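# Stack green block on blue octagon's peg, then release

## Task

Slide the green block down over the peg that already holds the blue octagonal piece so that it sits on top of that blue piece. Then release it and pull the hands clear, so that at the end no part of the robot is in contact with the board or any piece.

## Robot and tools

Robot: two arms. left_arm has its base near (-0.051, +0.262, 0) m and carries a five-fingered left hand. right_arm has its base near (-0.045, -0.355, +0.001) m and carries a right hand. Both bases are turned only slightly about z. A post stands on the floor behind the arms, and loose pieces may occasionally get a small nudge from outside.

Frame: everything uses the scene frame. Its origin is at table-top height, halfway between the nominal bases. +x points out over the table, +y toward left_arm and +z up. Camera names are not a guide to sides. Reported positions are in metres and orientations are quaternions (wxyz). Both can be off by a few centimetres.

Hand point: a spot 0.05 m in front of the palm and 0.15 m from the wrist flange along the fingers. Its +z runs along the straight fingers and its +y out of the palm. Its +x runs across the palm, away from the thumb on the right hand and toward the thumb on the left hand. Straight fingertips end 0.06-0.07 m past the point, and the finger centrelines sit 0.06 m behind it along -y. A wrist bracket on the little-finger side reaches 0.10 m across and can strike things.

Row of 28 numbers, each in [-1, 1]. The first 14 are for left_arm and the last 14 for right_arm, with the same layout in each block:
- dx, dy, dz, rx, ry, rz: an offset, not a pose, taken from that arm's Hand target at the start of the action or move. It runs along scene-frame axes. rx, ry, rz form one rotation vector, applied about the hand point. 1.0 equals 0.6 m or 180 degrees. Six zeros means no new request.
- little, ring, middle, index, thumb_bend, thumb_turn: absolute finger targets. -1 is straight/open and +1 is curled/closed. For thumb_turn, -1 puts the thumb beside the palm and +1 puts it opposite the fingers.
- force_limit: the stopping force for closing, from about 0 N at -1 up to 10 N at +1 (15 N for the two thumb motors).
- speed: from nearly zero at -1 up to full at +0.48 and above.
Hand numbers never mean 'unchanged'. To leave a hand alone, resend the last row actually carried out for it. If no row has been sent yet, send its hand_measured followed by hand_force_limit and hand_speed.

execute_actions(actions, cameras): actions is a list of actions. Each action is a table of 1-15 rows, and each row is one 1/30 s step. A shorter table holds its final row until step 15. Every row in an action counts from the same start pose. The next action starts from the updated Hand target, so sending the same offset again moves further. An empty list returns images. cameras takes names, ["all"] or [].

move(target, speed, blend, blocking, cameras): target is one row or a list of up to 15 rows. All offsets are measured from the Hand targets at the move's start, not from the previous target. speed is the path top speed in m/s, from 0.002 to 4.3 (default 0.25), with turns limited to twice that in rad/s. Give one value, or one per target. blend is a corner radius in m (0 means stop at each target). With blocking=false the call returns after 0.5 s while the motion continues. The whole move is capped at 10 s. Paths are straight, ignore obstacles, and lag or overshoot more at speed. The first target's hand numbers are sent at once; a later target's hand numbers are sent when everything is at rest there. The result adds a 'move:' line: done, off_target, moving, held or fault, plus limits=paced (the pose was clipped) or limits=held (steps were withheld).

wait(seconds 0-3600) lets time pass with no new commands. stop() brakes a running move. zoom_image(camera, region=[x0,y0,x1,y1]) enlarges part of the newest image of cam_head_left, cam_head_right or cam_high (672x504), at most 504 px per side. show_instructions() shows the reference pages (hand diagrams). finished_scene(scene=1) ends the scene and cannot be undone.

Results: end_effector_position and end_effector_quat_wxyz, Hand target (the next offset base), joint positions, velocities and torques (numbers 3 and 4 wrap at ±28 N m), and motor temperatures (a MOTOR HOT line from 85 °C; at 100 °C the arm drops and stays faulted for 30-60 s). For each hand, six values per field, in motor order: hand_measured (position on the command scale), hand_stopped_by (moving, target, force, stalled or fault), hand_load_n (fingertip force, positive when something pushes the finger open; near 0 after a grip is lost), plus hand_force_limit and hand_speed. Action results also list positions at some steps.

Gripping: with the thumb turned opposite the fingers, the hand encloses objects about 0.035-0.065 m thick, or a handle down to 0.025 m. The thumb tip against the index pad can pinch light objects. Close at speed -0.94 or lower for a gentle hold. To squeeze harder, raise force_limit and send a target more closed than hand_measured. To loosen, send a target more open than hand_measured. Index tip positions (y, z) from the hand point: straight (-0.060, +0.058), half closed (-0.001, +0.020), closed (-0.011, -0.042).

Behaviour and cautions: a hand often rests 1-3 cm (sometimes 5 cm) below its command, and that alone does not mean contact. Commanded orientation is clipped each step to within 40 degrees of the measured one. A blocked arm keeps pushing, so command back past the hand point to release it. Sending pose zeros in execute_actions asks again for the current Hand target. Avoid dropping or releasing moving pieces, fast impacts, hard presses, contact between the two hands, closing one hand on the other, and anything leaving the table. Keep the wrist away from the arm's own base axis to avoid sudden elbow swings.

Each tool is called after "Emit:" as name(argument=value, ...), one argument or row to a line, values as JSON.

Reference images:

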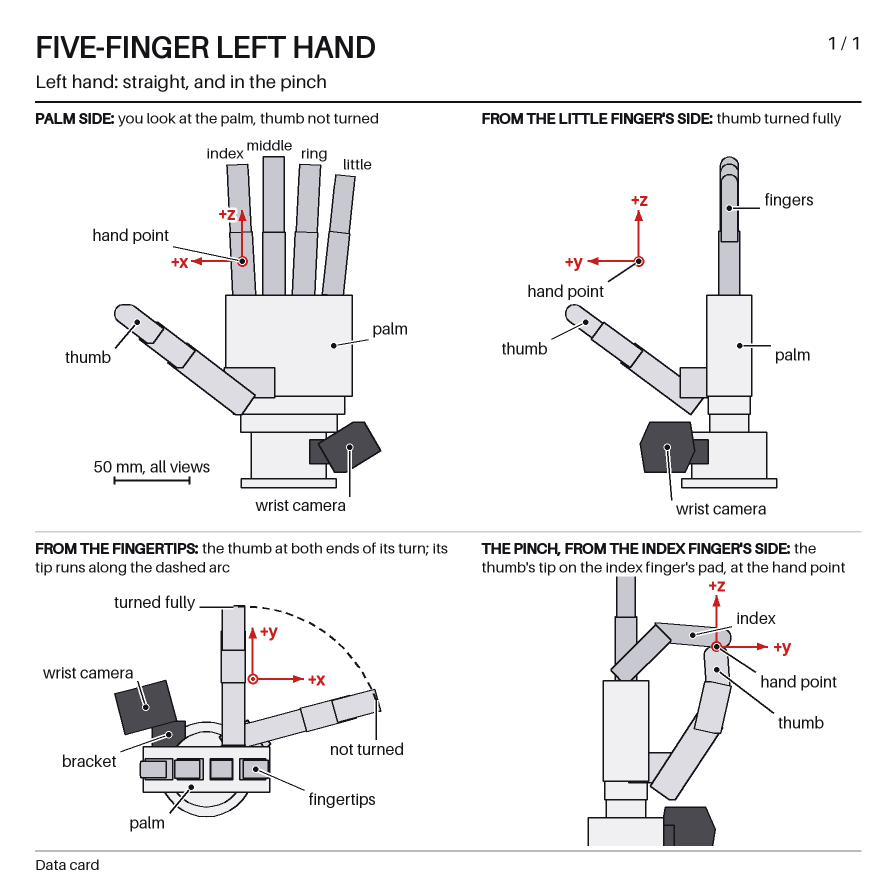

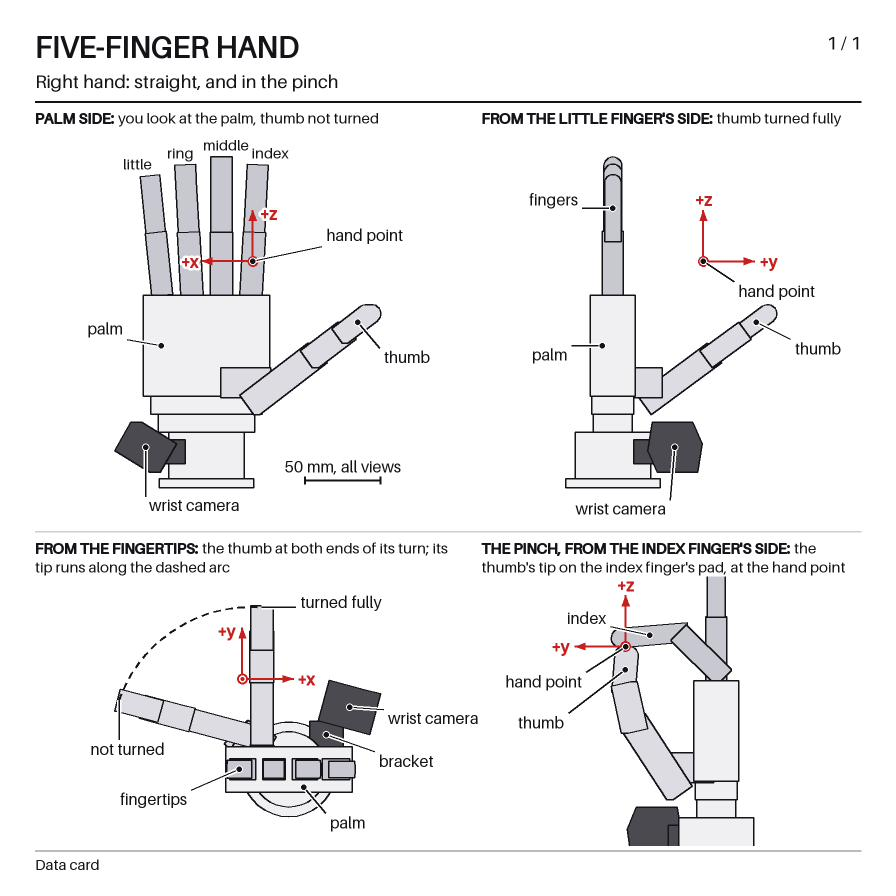

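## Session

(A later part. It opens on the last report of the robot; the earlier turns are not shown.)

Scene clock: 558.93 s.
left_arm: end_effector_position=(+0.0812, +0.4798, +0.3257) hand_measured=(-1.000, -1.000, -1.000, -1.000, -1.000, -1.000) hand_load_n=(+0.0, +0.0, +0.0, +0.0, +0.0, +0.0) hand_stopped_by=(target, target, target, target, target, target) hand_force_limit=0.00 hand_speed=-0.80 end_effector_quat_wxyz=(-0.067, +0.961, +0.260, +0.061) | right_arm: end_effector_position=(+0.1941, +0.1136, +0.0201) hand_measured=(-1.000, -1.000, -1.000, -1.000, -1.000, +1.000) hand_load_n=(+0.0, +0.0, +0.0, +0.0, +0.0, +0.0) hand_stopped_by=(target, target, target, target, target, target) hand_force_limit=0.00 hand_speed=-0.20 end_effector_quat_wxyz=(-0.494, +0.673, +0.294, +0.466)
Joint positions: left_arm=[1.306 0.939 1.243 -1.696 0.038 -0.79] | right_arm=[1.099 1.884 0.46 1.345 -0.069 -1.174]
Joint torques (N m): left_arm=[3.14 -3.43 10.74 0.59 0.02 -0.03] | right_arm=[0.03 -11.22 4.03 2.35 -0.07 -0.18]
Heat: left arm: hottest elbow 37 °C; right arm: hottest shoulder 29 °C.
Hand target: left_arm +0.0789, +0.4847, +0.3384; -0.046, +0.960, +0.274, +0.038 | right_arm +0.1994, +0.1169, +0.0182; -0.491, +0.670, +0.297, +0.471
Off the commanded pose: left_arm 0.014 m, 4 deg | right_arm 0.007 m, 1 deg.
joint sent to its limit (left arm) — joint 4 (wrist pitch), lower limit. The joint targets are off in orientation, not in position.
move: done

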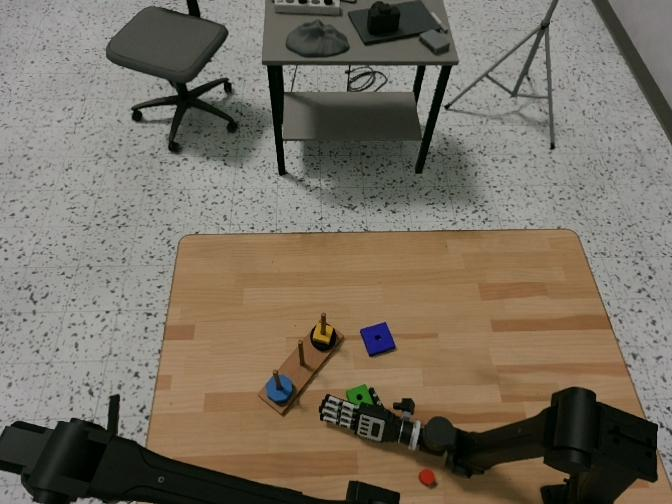

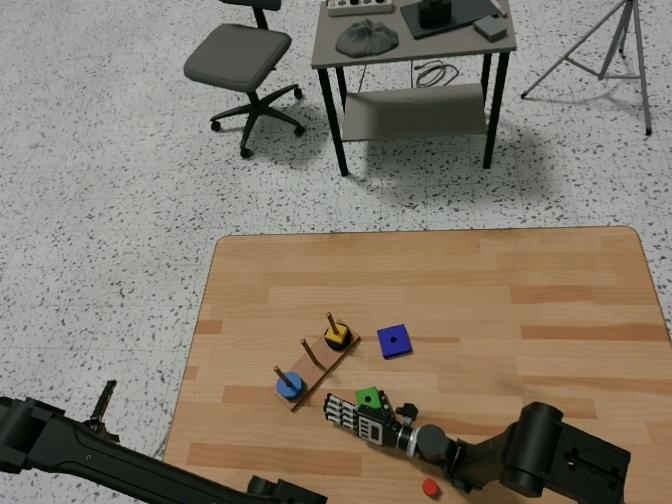

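Emit:
move(
  target=[
    [0,0,0,0,0,0,-1,-1,-1,-1,-1,-1,0,-0.8,-0.0085,-0.001,-0.0085,0,0,0,-1,-1,-1,-1,-1,1,0,-0.2],
  ],
  speed=0.08,
  cameras=["cam_head_left","cam_head_right"],
)

Emit:
zoom_image(
  camera="cam_head_left",
  region=[330, 350, 450, 440],
)

Emit:
zoom_image(
  camera="cam_head_right",
  region=[330, 350, 450, 440],
)

Scene clock: 571.37 s.
left_arm: end_effector_position=(+0.0812, +0.4798, +0.3257) hand_measured=(-1.000, -1.000, -1.000, -1.000, -1.000, -1.000) hand_load_n=(+0.0, +0.0, +0.0, +0.0, +0.0, +0.0) hand_stopped_by=(target, target, target, target, target, target) hand_force_limit=0.00 hand_speed=-0.80 end_effector_quat_wxyz=(-0.067, +0.961, +0.260, +0.061) | right_arm: end_effector_position=(+0.1946, +0.1119, +0.0142) hand_measured=(-1.000, -1.000, -1.000, -1.000, -1.000, +1.000) hand_load_n=(+0.0, +0.0, +0.0, +0.0, +0.0, +0.0) hand_stopped_by=(target, target, target, target, target, target) hand_force_limit=0.00 hand_speed=-0.20 end_effector_quat_wxyz=(-0.491, +0.675, +0.293, +0.466)
Joint positions: left_arm=[1.306 0.939 1.243 -1.696 0.038 -0.79] | right_arm=[1.099 1.903 0.46 1.36 -0.063 -1.174]
Joint torques (N m): left_arm=[3.78 -3.14 10.76 0.57 0.02 -0.06] | right_arm=[1.38 -10.99 3.56 2.78 0.21 -0.16]
Heat: left arm: hottest elbow 37 °C; right arm: hottest shoulder 29 °C.
Hand target: left_arm +0.0789, +0.4847, +0.3384; -0.046, +0.960, +0.274, +0.038 | right_arm +0.1943, +0.1163, +0.0131; -0.492, +0.670, +0.297, +0.471
Off the commanded pose: left_arm 0.014 m, 4 deg | right_arm 0.005 m, 1 deg.
joint sent to its limit (left arm) — joint 4 (wrist pitch), lower limit. The joint targets are off in orientation, not in position.
move: done

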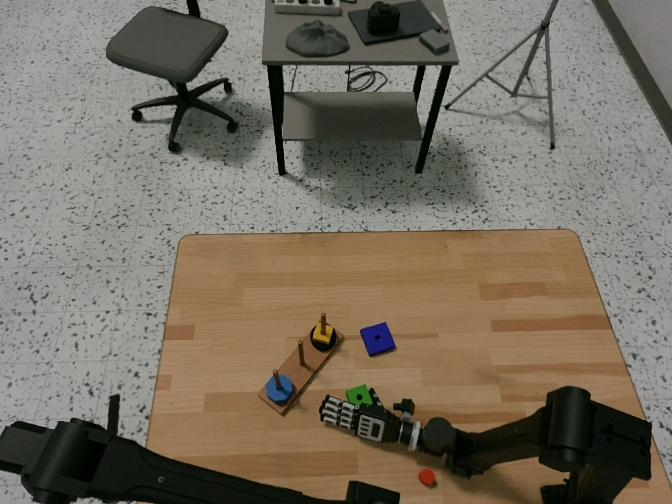

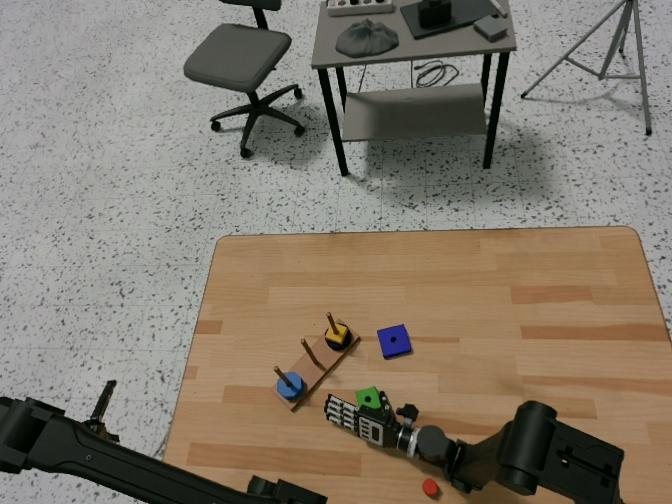

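Scaled by 4.200 from the camera's image (finer frame: 960x720).

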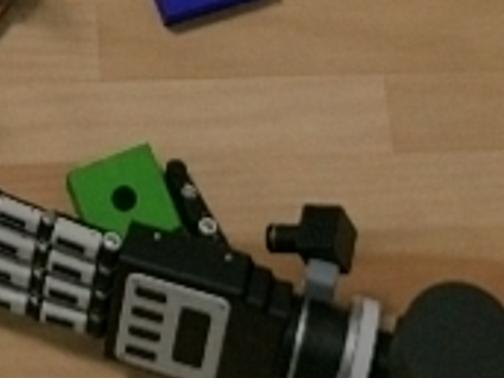

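Scaled by 4.200 from the camera's image (finer frame: 960x720).

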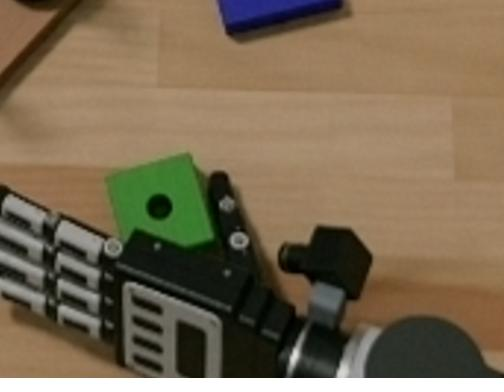

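Emit:
move(
  target=[
    [0,0,0,0,0,0,-1,-1,-1,-1,-1,-1,0,-0.8,-0.01,-0.004,0.002,0,0,0,-1,-1,-1,-1,-1,1,0,-0.2],
  ],
  speed=0.08,
  cameras=["cam_head_left","cam_head_right"],
)

Emit:
zoom_image(
  camera="cam_head_left",
  region=[330, 350, 450, 440],
)

Scene clock: 580.23 s.
left_arm: end_effector_position=(+0.0812, +0.4798, +0.3257) hand_measured=(-1.000, -1.000, -1.000, -1.000, -1.000, -1.000) hand_load_n=(+0.0, +0.0, +0.0, +0.0, +0.0, +0.0) hand_stopped_by=(target, target, target, target, target, target) hand_force_limit=0.00 hand_speed=-0.80 end_effector_quat_wxyz=(-0.067, +0.961, +0.260, +0.061) | right_arm: end_effector_position=(+0.1911, +0.1137, +0.0155) hand_measured=(-1.000, -1.000, -1.000, -1.000, -1.000, +1.000) hand_load_n=(+0.0, +0.0, +0.0, +0.0, +0.0, +0.0) hand_stopped_by=(target, target, target, target, target, target) hand_force_limit=0.00 hand_speed=-0.20 end_effector_quat_wxyz=(-0.492, +0.674, +0.292, +0.468)
Joint positions: left_arm=[1.306 0.939 1.243 -1.696 0.038 -0.79] | right_arm=[1.111 1.903 0.46 1.364 -0.049 -1.174]
Joint torques (N m): left_arm=[3.14 -2.84 10.78 0.34 -0.01 -0.05] | right_arm=[1.26 -11.22 2.58 2.71 0.2 -0.14]
Heat: left arm: hottest elbow 38 °C; right arm: hottest shoulder 29 °C.
Hand target: left_arm +0.0789, +0.4847, +0.3384; -0.046, +0.960, +0.274, +0.038 | right_arm +0.1883, +0.1139, +0.0143; -0.492, +0.670, +0.296, +0.471
Off the commanded pose: left_arm 0.014 m, 4 deg | right_arm 0.003 m, 1 deg.
joint sent to its limit (left arm) — joint 4 (wrist pitch), lower limit. The joint targets are off in orientation, not in position.
move: done

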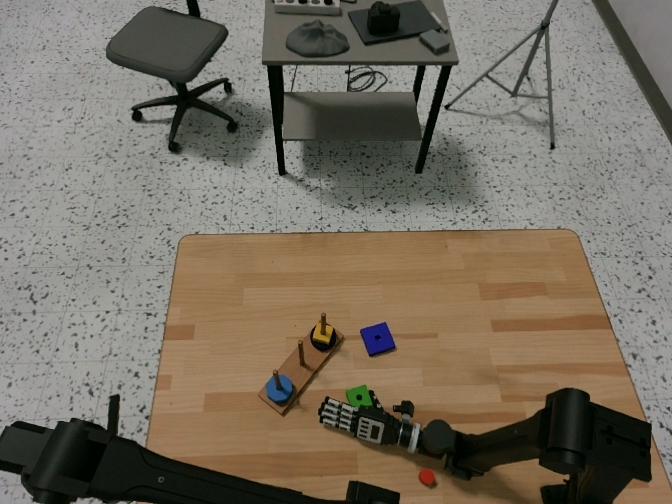

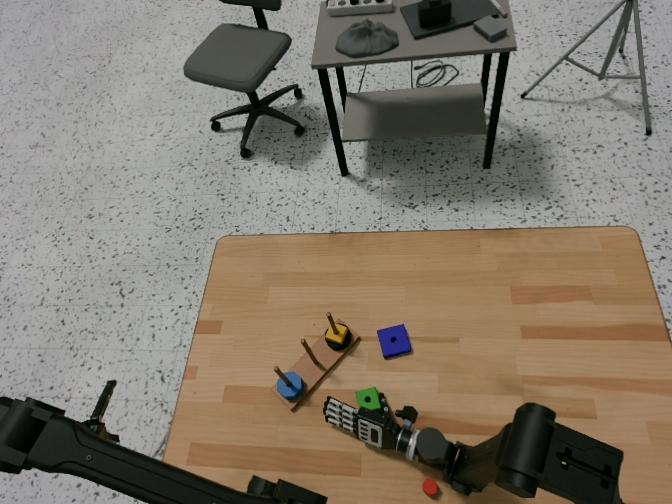

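Scaled by 4.200 from the camera's image (finer frame: 960x720).

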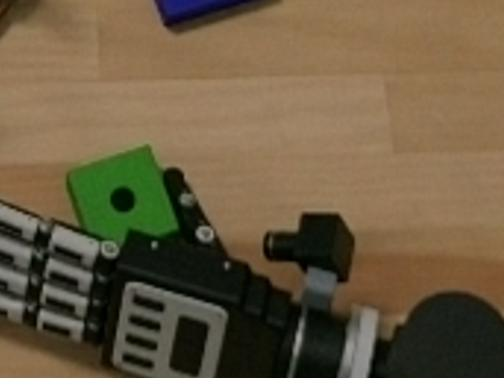

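Emit:
move(
  target=[
    [0,0,0,0,0,0,-1,-1,-1,-1,-1,-1,0,-0.8,0,0,0,0,0,0,-1,-1,-1,0.4,-1,1,-0.4,-0.85],
  ],
  cameras=["cam_head_left","cam_head_right"],
)

Emit:
zoom_image(
  camera="cam_head_left",
  region=[330, 350, 450, 440],
)

Emit:
zoom_image(
  camera="cam_head_right",
  region=[330, 350, 450, 440],
)

Scene clock: 594.73 s.
left_arm: end_effector_position=(+0.0812, +0.4798, +0.3257) hand_measured=(-1.000, -1.000, -1.000, -1.000, -1.000, -1.000) hand_load_n=(+0.0, +0.0, +0.0, +0.0, +0.0, +0.0) hand_stopped_by=(target, target, target, target, target, target) hand_force_limit=0.00 hand_speed=-0.80 end_effector_quat_wxyz=(-0.067, +0.961, +0.260, +0.061) | right_arm: end_effector_position=(+0.1911, +0.1138, +0.0156) hand_measured=(-1.000, -1.000, -1.000, +0.110, -1.000, +1.000) hand_load_n=(+0.0, +0.0, +0.0, +5.5, +0.5, +0.0) hand_stopped_by=(target, target, target, force, target, target) hand_force_limit=-0.40 hand_speed=-0.85 end_effector_quat_wxyz=(-0.492, +0.673, +0.292, +0.468)
Joint positions: left_arm=[1.306 0.939 1.243 -1.696 0.038 -0.79] | right_arm=[1.111 1.903 0.46 1.365 -0.049 -1.174]
Joint torques (N m): left_arm=[3.25 -3.02 10.78 0.57 0 -0.07] | right_arm=[1.44 -11.46 2.65 2.74 0.2 -0.14]
Heat: left arm: hottest elbow 38 °C; right arm: hottest shoulder 29 °C.
Hand target: left_arm +0.0789, +0.4847, +0.3384; -0.046, +0.960, +0.274, +0.038 | right_arm +0.1883, +0.1139, +0.0143; -0.492, +0.670, +0.296, +0.471
Off the commanded pose: left_arm 0.014 m, 4 deg | right_arm 0.003 m, 1 deg.
joint sent to its limit (left arm) — joint 4 (wrist pitch), lower limit. The joint targets are off in orientation, not in position.
move: done

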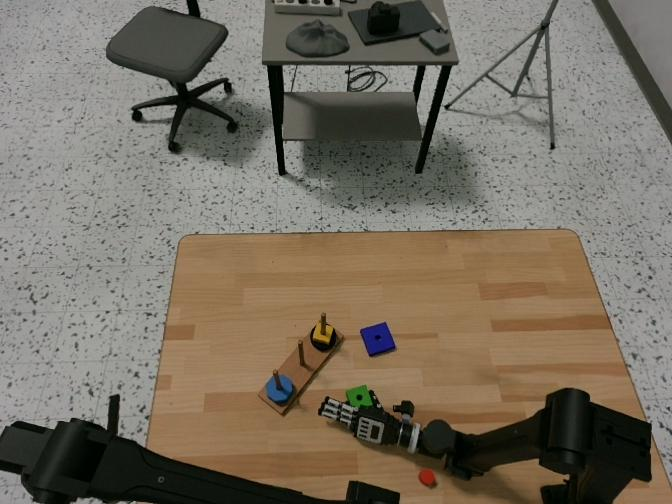

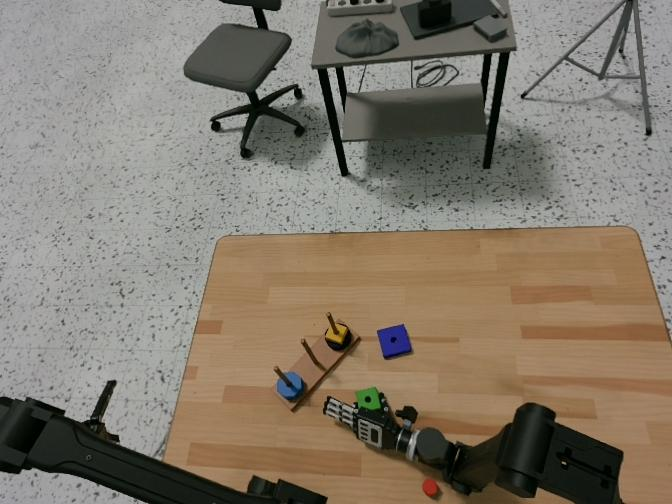

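Scaled by 4.200 from the camera's image (finer frame: 960x720).

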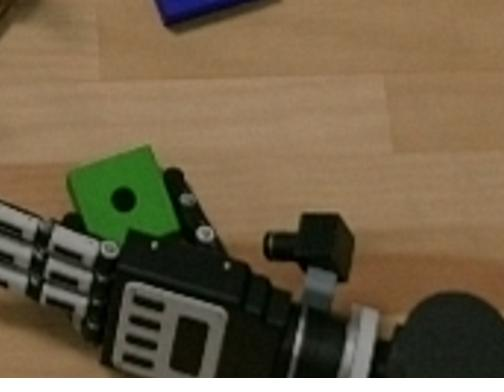

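Scaled by 4.200 from the camera's image (finer frame: 960x720).

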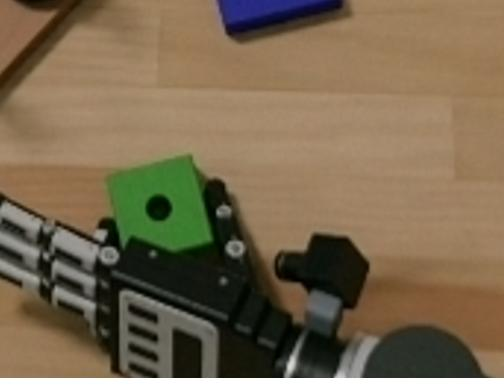

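Emit:
move(
  target=[
    [0,0,0,0,0,0,-1,-1,-1,-1,-1,-1,0,-0.8,0,0,0,0,0,0,-1,-1,-1,0.5,-1,1,0.2,-0.85],
  ],
)

Emit:
move(
  target=[
    [0,0,0,0,0,0,-1,-1,-1,-1,-1,-1,0,-0.8,0,0,0.085,0,0,0,-1,-1,-1,0.5,-1,1,0.2,-0.85],
  ],
  speed=0.05,
  cameras=["all"],
)

Emit:
zoom_image(
  camera="cam_head_left",
  region=[330, 350, 450, 440],
)

Emit:
zoom_image(
  camera="cam_head_right",
  region=[330, 350, 450, 440],
)

Scene clock: 607.73 s.
left_arm: end_effector_position=(+0.0812, +0.4798, +0.3257) hand_measured=(-1.000, -1.000, -1.000, -1.000, -1.000, -1.000) hand_load_n=(+0.0, +0.0, +0.0, +0.0, -0.5, +0.0) hand_stopped_by=(target, target, target, target, target, target) hand_force_limit=0.00 hand_speed=-0.80 end_effector_quat_wxyz=(-0.067, +0.961, +0.260, +0.061) | right_arm: end_effector_position=(+0.1911, +0.1138, +0.0156) hand_measured=(-1.000, -1.000, -1.000, +0.122, -1.000, +1.000) hand_load_n=(+0.0, +0.0, +0.0, +8.5, +0.5, +0.0) hand_stopped_by=(target, target, target, force, target, target) hand_force_limit=0.20 hand_speed=-0.85 end_effector_quat_wxyz=(-0.492, +0.673, +0.292, +0.468)
Joint positions: left_arm=[1.306 0.939 1.243 -1.696 0.038 -0.79] | right_arm=[1.111 1.903 0.46 1.365 -0.049 -1.174]
Joint torques (N m): left_arm=[3.37 -2.55 10.66 0.39 0.02 -0.06] | right_arm=[1.38 -11.46 2.55 2.84 0.19 -0.16]
Heat: left arm: hottest elbow 38 °C; right arm: hottest shoulder 29 °C.
Hand target: left_arm +0.0789, +0.4847, +0.3384; -0.046, +0.960, +0.274, +0.038 | right_arm +0.1883, +0.1139, +0.0143; -0.492, +0.670, +0.296, +0.471
Off the commanded pose: left_arm 0.014 m, 4 deg | right_arm 0.003 m, 1 deg.
joint sent to its limit (left arm) — joint 4 (wrist pitch), lower limit. The joint targets are off in orientation, not in position.
move: done

Scene clock: 609.30 s.
left_arm: end_effector_position=(+0.0812, +0.4798, +0.3257) hand_measured=(-1.000, -1.000, -1.000, -1.000, -1.000, -1.000) hand_load_n=(+0.0, +0.0, +0.0, +0.0, +0.0, +0.0) hand_stopped_by=(target, target, target, target, target, target) hand_force_limit=0.00 hand_speed=-0.80 end_effector_quat_wxyz=(-0.067, +0.961, +0.260, +0.061) | right_arm: end_effector_position=(+0.1915, +0.1146, +0.0672) hand_measured=(-1.000, -1.000, -1.000, +0.122, -1.000, +1.000) hand_load_n=(+0.0, +0.0, +0.0, +8.5, +0.0, +0.5) hand_stopped_by=(target, target, target, force, target, target) hand_force_limit=0.20 hand_speed=-0.85 end_effector_quat_wxyz=(-0.496, +0.669, +0.290, +0.472)
Joint positions: left_arm=[1.306 0.939 1.243 -1.696 0.038 -0.79] | right_arm=[1.111 1.698 0.449 1.186 -0.049 -1.174]
Joint torques (N m): left_arm=[3.14 -2.78 10.71 0.5 0.01 -0.06] | right_arm=[1.49 -11.46 3.96 1.58 0.2 -0.16]
Heat: left arm: hottest elbow 38 °C; right arm: hottest shoulder 29 °C.
Hand target: left_arm +0.0789, +0.4847, +0.3384; -0.046, +0.960, +0.274, +0.038 | right_arm +0.1883, +0.1139, +0.0653; -0.492, +0.670, +0.296, +0.471
Off the commanded pose: left_arm 0.014 m, 4 deg | right_arm 0.004 m, 1 deg.
joint sent to its limit (left arm) — joint 4 (wrist pitch), lower limit. The joint targets are off in orientation, not in position.
move: done

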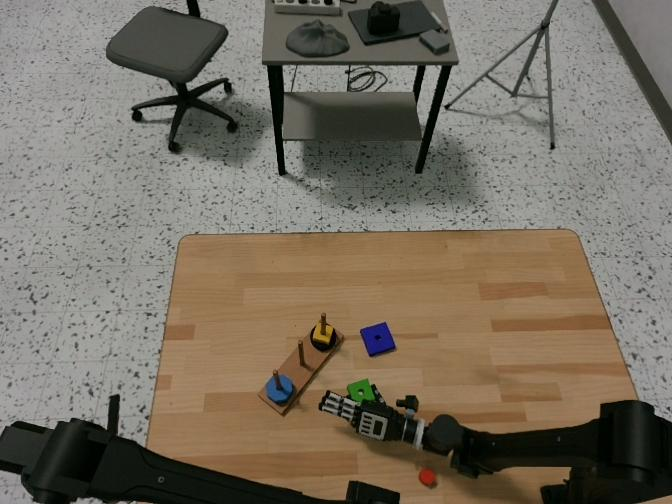

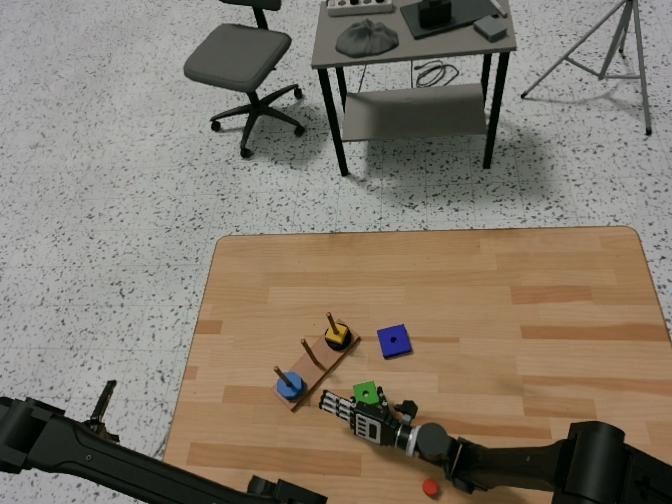

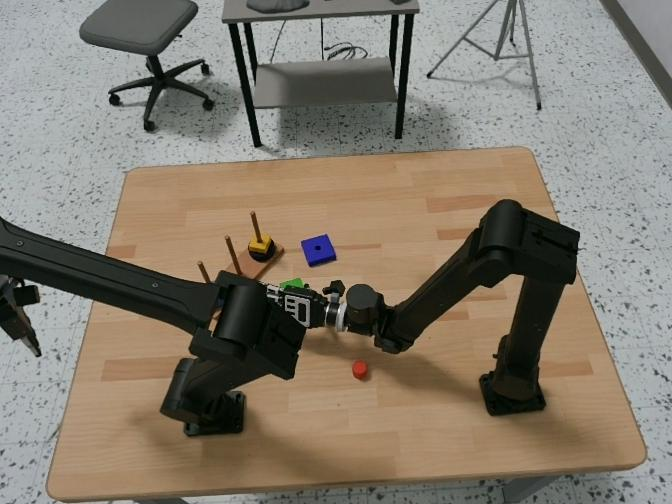

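Scaled by 4.200 from the camera's image (finer frame: 960x720).

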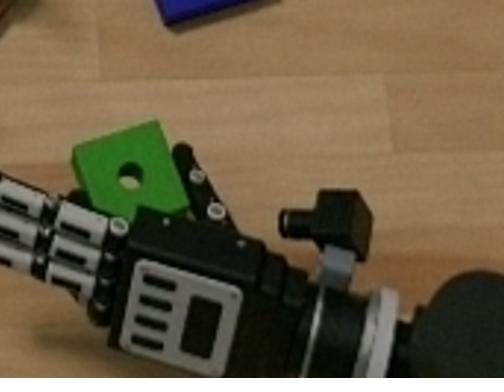

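Scaled by 4.200 from the camera's image (finer frame: 960x720).

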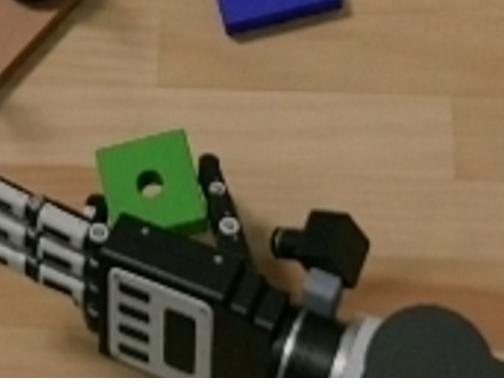

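Emit:
zoom_image(
  camera="cam_head_left",
  region=[255, 340, 325, 420],
)

Emit:
zoom_image(
  camera="cam_head_right",
  region=[255, 340, 325, 420],
)

Scaled by 6.300 from the camera's image (finer frame: 960x720).

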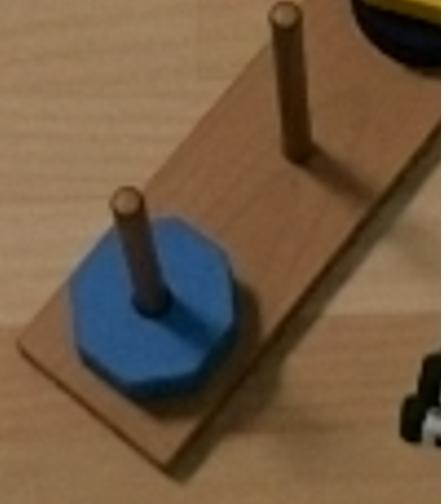

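Scaled by 6.300 from the camera's image (finer frame: 960x720).

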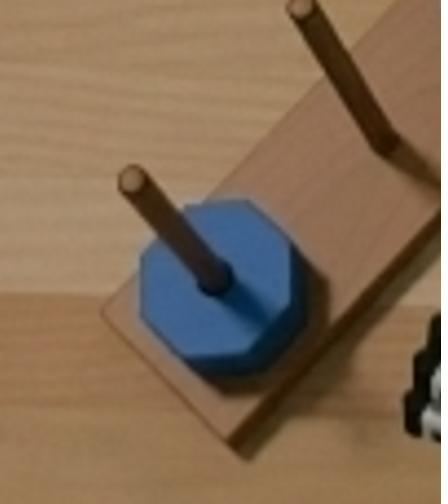

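Emit:
move(
  target=[
    [0,0,0,0,0,0,-1,-1,-1,-1,-1,-1,0,-0.8,0,0,0.267,0,0,0,-1,-1,-1,0.5,-1,1,0.2,-0.85],
    [0,0,0,0,0,0,-1,-1,-1,-1,-1,-1,0,-0.8,0.042,0.3,0.267,0,0,0,-1,-1,-1,0.5,-1,1,0.2,-0.85],
  ],
  speed=0.12,
  blend=0.03,
  cameras=["all"],
)

Emit:
zoom_image(
  camera="cam_head_left",
  region=[240, 310, 360, 430],
)

Emit:
zoom_image(
  camera="cam_head_right",
  region=[240, 310, 360, 430],
)

Scene clock: 653.70 s.
left_arm: end_effector_position=(+0.0812, +0.4798, +0.3257) hand_measured=(-1.000, -1.000, -1.000, -1.000, -1.000, -1.000) hand_load_n=(+0.0, +0.0, +0.0, +0.0, +0.0, +0.0) hand_stopped_by=(target, target, target, target, target, target) hand_force_limit=0.00 hand_speed=-0.80 end_effector_quat_wxyz=(-0.067, +0.961, +0.260, +0.061) | right_arm: end_effector_position=(+0.2131, +0.2807, +0.2165) hand_measured=(-1.000, -1.000, -1.000, +0.122, -1.000, +1.000) hand_load_n=(+0.0, +0.0, +0.0, +8.5, +0.5, +0.5) hand_stopped_by=(target, target, target, force, target, target) hand_force_limit=0.20 hand_speed=-0.85 end_effector_quat_wxyz=(-0.488, +0.675, +0.296, +0.468)
Joint positions: left_arm=[1.306 0.939 1.243 -1.696 0.038 -0.79] | right_arm=[1.202 1.618 1.019 0.514 0.04 -1.174]
Joint torques (N m): left_arm=[3.55 -2.2 10.66 0.58 0 -0.04] | right_arm=[1.32 -13.63 11.15 1.65 0.21 -0.07]
Heat: left arm: hottest elbow 38 °C; right arm: hottest shoulder 29 °C.
Hand target: left_arm +0.0789, +0.4847, +0.3384; -0.046, +0.960, +0.274, +0.038 | right_arm +0.2134, +0.2940, +0.2257; -0.492, +0.670, +0.296, +0.471
Off the commanded pose: left_arm 0.014 m, 4 deg | right_arm 0.016 m, 1 deg.
joint sent to its limit (left arm) — joint 4 (wrist pitch), lower limit. The joint targets are off in orientation, not in position.
move: off_target (right_arm)

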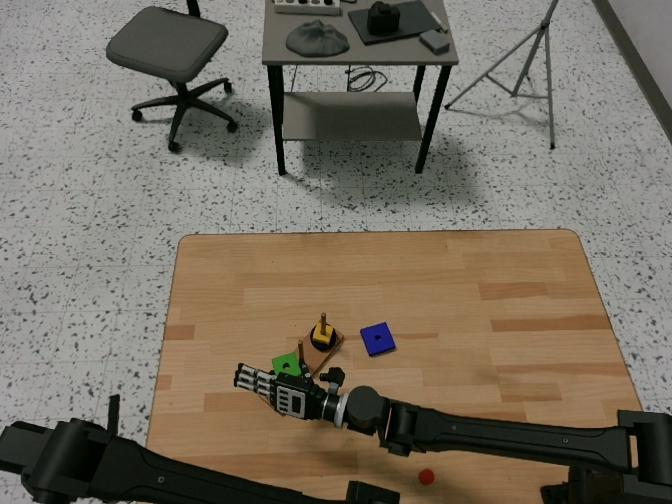

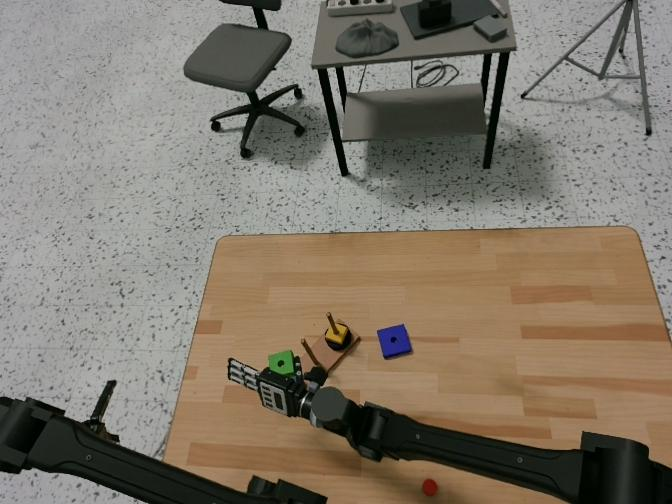

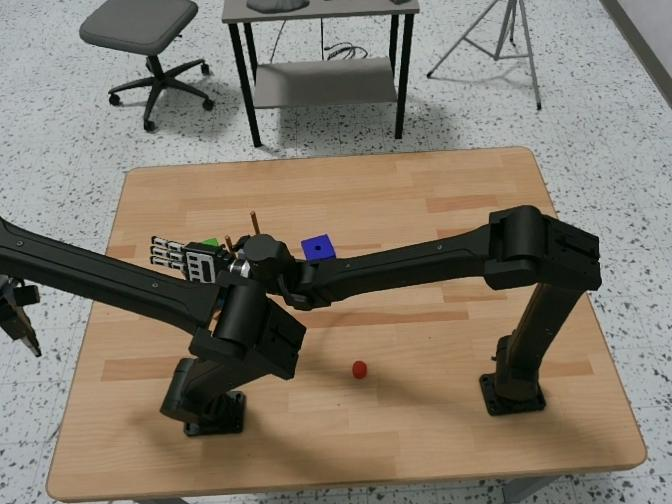

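Scaled by 4.200 from the camera's image (finer frame: 960x720).

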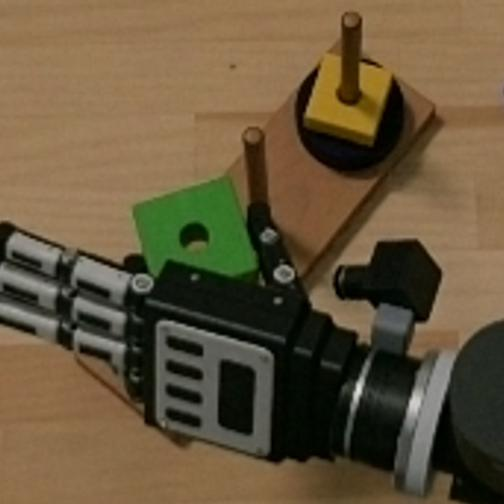

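Scaled by 4.200 from the camera's image (finer frame: 960x720).

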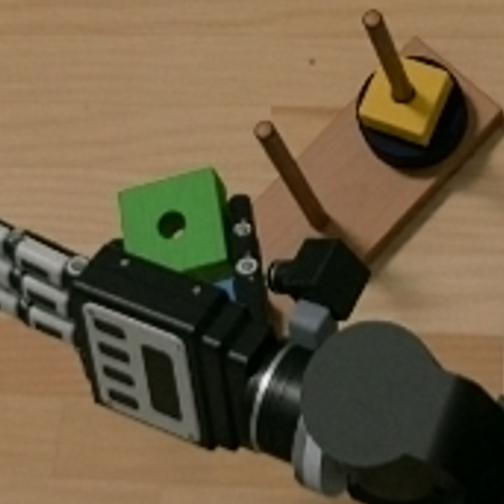

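Emit:
zoom_image(
  camera="cam_head_left",
  region=[265, 345, 310, 385],
)

Emit:
zoom_image(
  camera="cam_head_right",
  region=[260, 345, 305, 385],
)

Scaled by 11.200 from the camera's image (finer frame: 960x720).

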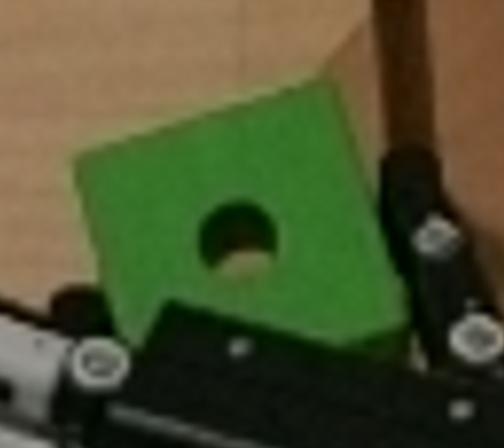

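Scaled by 11.200 from the camera's image (finer frame: 960x720).

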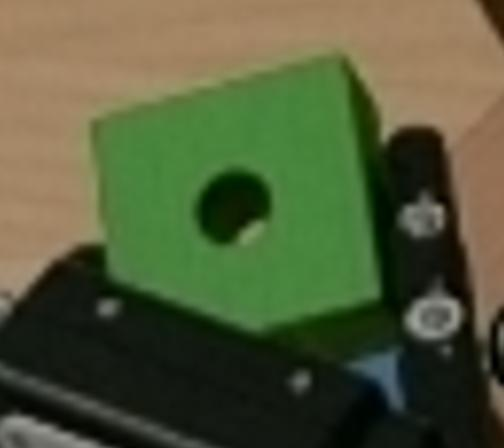

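Emit:
move(
  target=[
    [0,0,0,0,0,0,-1,-1,-1,-1,-1,-1,0,-0.8,0.011,0.046,-0.010,0,0,0,-1,-1,-1,0.5,-1,1,0.2,-0.85],
  ],
  speed=0.06,
  cameras=["all"],
)

Emit:
zoom_image(
  camera="cam_head_left",
  region=[250, 340, 310, 390],
)

Emit:
zoom_image(
  camera="cam_head_right",
  region=[240, 340, 300, 390],
)

Scene clock: 701.87 s.
left_arm: end_effector_position=(+0.0812, +0.4798, +0.3257) hand_measured=(-1.000, -1.000, -1.000, -1.000, -1.000, -1.000) hand_load_n=(+0.0, +0.0, +0.0, +0.0, +0.0, +0.5) hand_stopped_by=(target, target, target, target, target, target) hand_force_limit=0.00 hand_speed=-0.80 end_effector_quat_wxyz=(-0.067, +0.961, +0.260, +0.061) | right_arm: end_effector_position=(+0.2210, +0.3077, +0.2110) hand_measured=(-1.000, -1.000, -1.000, +0.122, -1.000, +1.000) hand_load_n=(+0.0, +0.0, +0.0, +8.5, +0.5, +0.5) hand_stopped_by=(target, target, target, force, target, target) hand_force_limit=0.20 hand_speed=-0.85 end_effector_quat_wxyz=(-0.488, +0.675, +0.296, +0.468)
Joint positions: left_arm=[1.306 0.939 1.243 -1.696 0.038 -0.79] | right_arm=[1.204 1.691 1.097 0.508 0.044 -1.174]
Joint torques (N m): left_arm=[3.43 -2.78 10.76 0.51 0 -0.07] | right_arm=[1.49 -14.74 11.17 1.63 0.22 -0.08]
Heat: left arm: hottest elbow 38 °C; right arm: hottest elbow 33 °C.
Hand target: left_arm +0.0789, +0.4847, +0.3384; -0.046, +0.960, +0.274, +0.038 | right_arm +0.2200, +0.3216, +0.2196; -0.492, +0.670, +0.297, +0.471
Off the commanded pose: left_arm 0.014 m, 4 deg | right_arm 0.016 m, 1 deg.
joint sent to its limit (left arm) — joint 4 (wrist pitch), lower limit. The joint targets are off in orientation, not in position.
move: off_target (right_arm)

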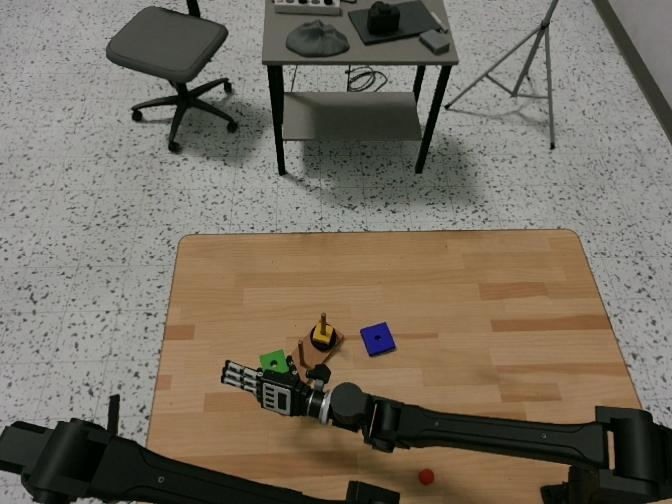

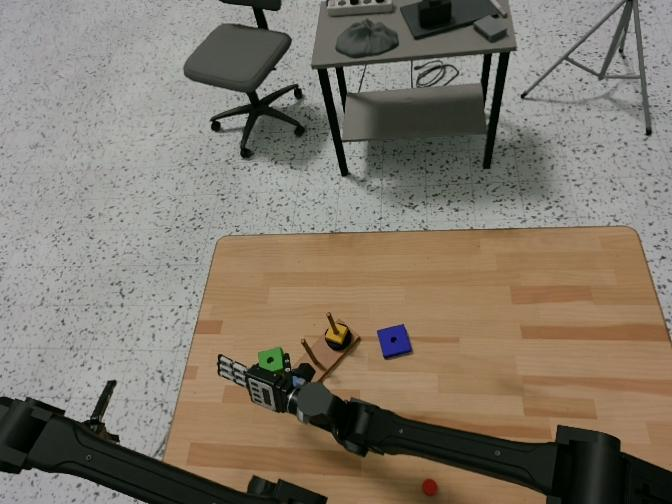

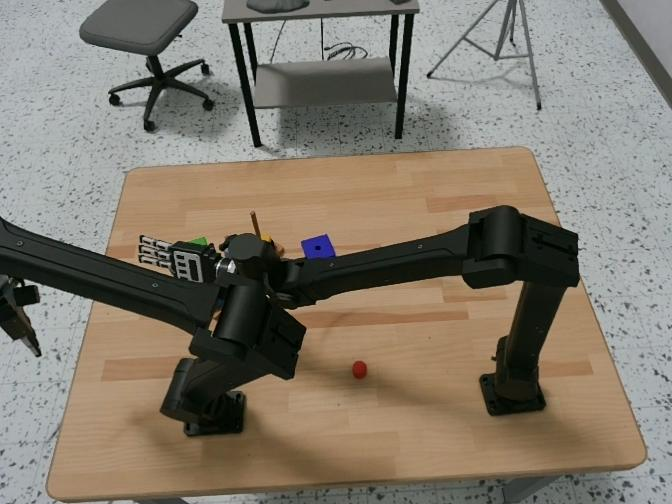

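Scaled by 8.400 from the camera's image (finer frame: 960x720).

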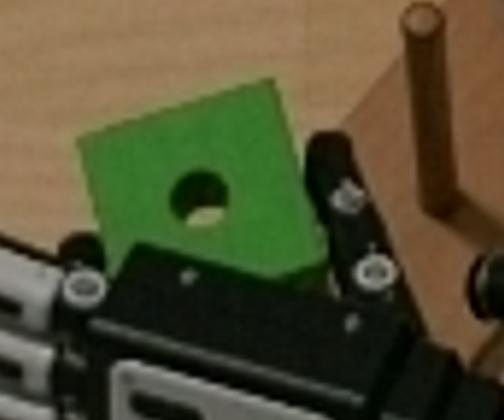

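Scaled by 8.400 from the camera's image (finer frame: 960x720).

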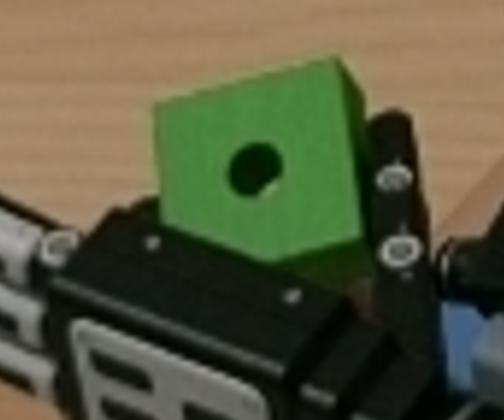

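Emit:
move(
  target=[
    [0,0,0,0,0,0,-1,-1,-1,-1,-1,-1,0,-0.8,-0.003,0.001,-0.030,0,0,0,-1,-1,-1,0.5,-1,1,0.2,-0.85],
  ],
  speed=0.04,
  cameras=["cam_head_left","cam_head_right"],
)

Emit:
zoom_image(
  camera="cam_head_left",
  region=[250, 340, 310, 390],
)

Emit:
zoom_image(
  camera="cam_head_right",
  region=[240, 340, 300, 390],
)

Scene clock: 716.67 s.
left_arm: end_effector_position=(+0.0812, +0.4798, +0.3257) hand_measured=(-1.000, -1.000, -1.000, -1.000, -1.000, -1.000) hand_load_n=(+0.0, +0.0, +0.0, +0.0, -0.5, +0.0) hand_stopped_by=(target, target, target, target, target, target) hand_force_limit=0.00 hand_speed=-0.80 end_effector_quat_wxyz=(-0.067, +0.961, +0.260, +0.061) | right_arm: end_effector_position=(+0.2202, +0.3111, +0.1964) hand_measured=(-1.000, -1.000, -1.000, +0.122, -1.000, +1.000) hand_load_n=(+0.0, +0.0, +0.0, +8.5, +0.5, +0.5) hand_stopped_by=(target, target, target, force, target, target) hand_force_limit=0.20 hand_speed=-0.85 end_effector_quat_wxyz=(-0.485, +0.678, +0.298, +0.465)
Joint positions: left_arm=[1.306 0.939 1.243 -1.696 0.038 -0.79] | right_arm=[1.208 1.718 1.097 0.522 0.047 -1.174]
Joint torques (N m): left_arm=[3.31 -3.19 10.69 0.51 -0.01 -0.08] | right_arm=[1.44 -15.44 9.73 2.89 0.21 -0.07]
Heat: left arm: hottest elbow 38 °C; right arm: hottest elbow 34 °C.
Hand target: left_arm +0.0789, +0.4847, +0.3384; -0.046, +0.960, +0.274, +0.038 | right_arm +0.2182, +0.3221, +0.2017; -0.492, +0.670, +0.297, +0.471
Off the commanded pose: left_arm 0.014 m, 4 deg | right_arm 0.012 m, 1 deg.
joint sent to its limit (left arm) — joint 4 (wrist pitch), lower limit. The joint targets are off in orientation, not in position.
move: off_target (right_arm)

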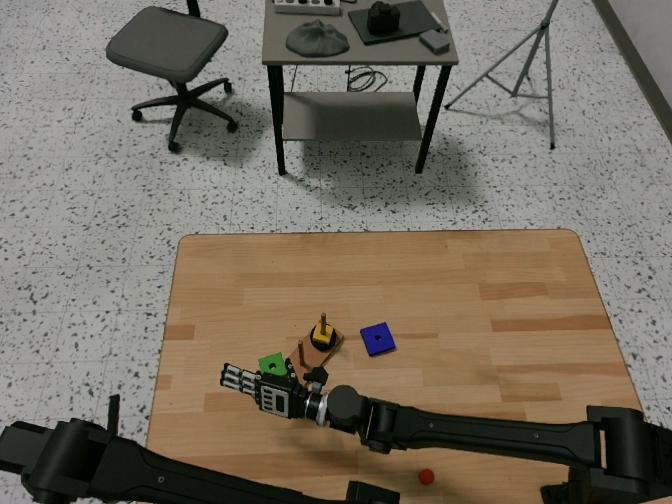

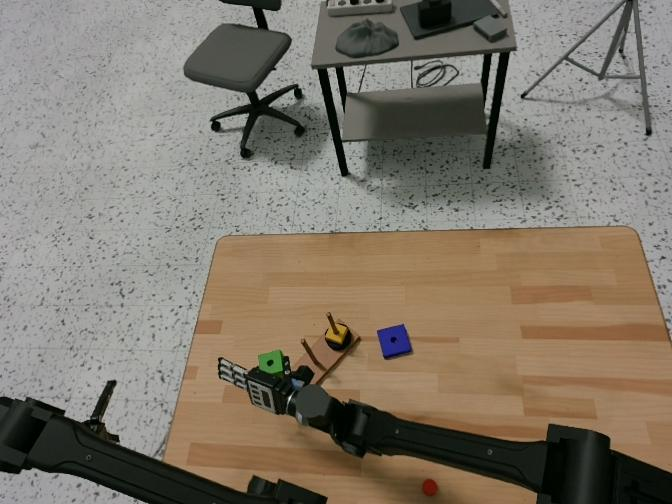

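Scaled by 8.400 from the camera's image (finer frame: 960x720).

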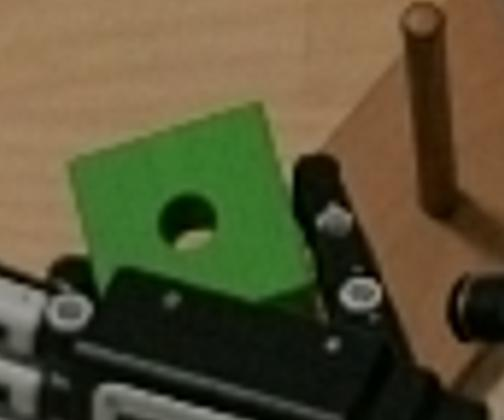

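Scaled by 8.400 from the camera's image (finer frame: 960x720).

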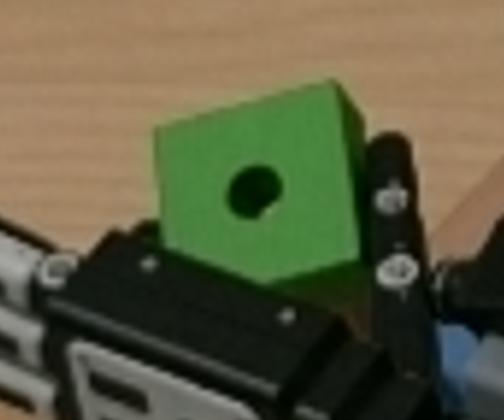

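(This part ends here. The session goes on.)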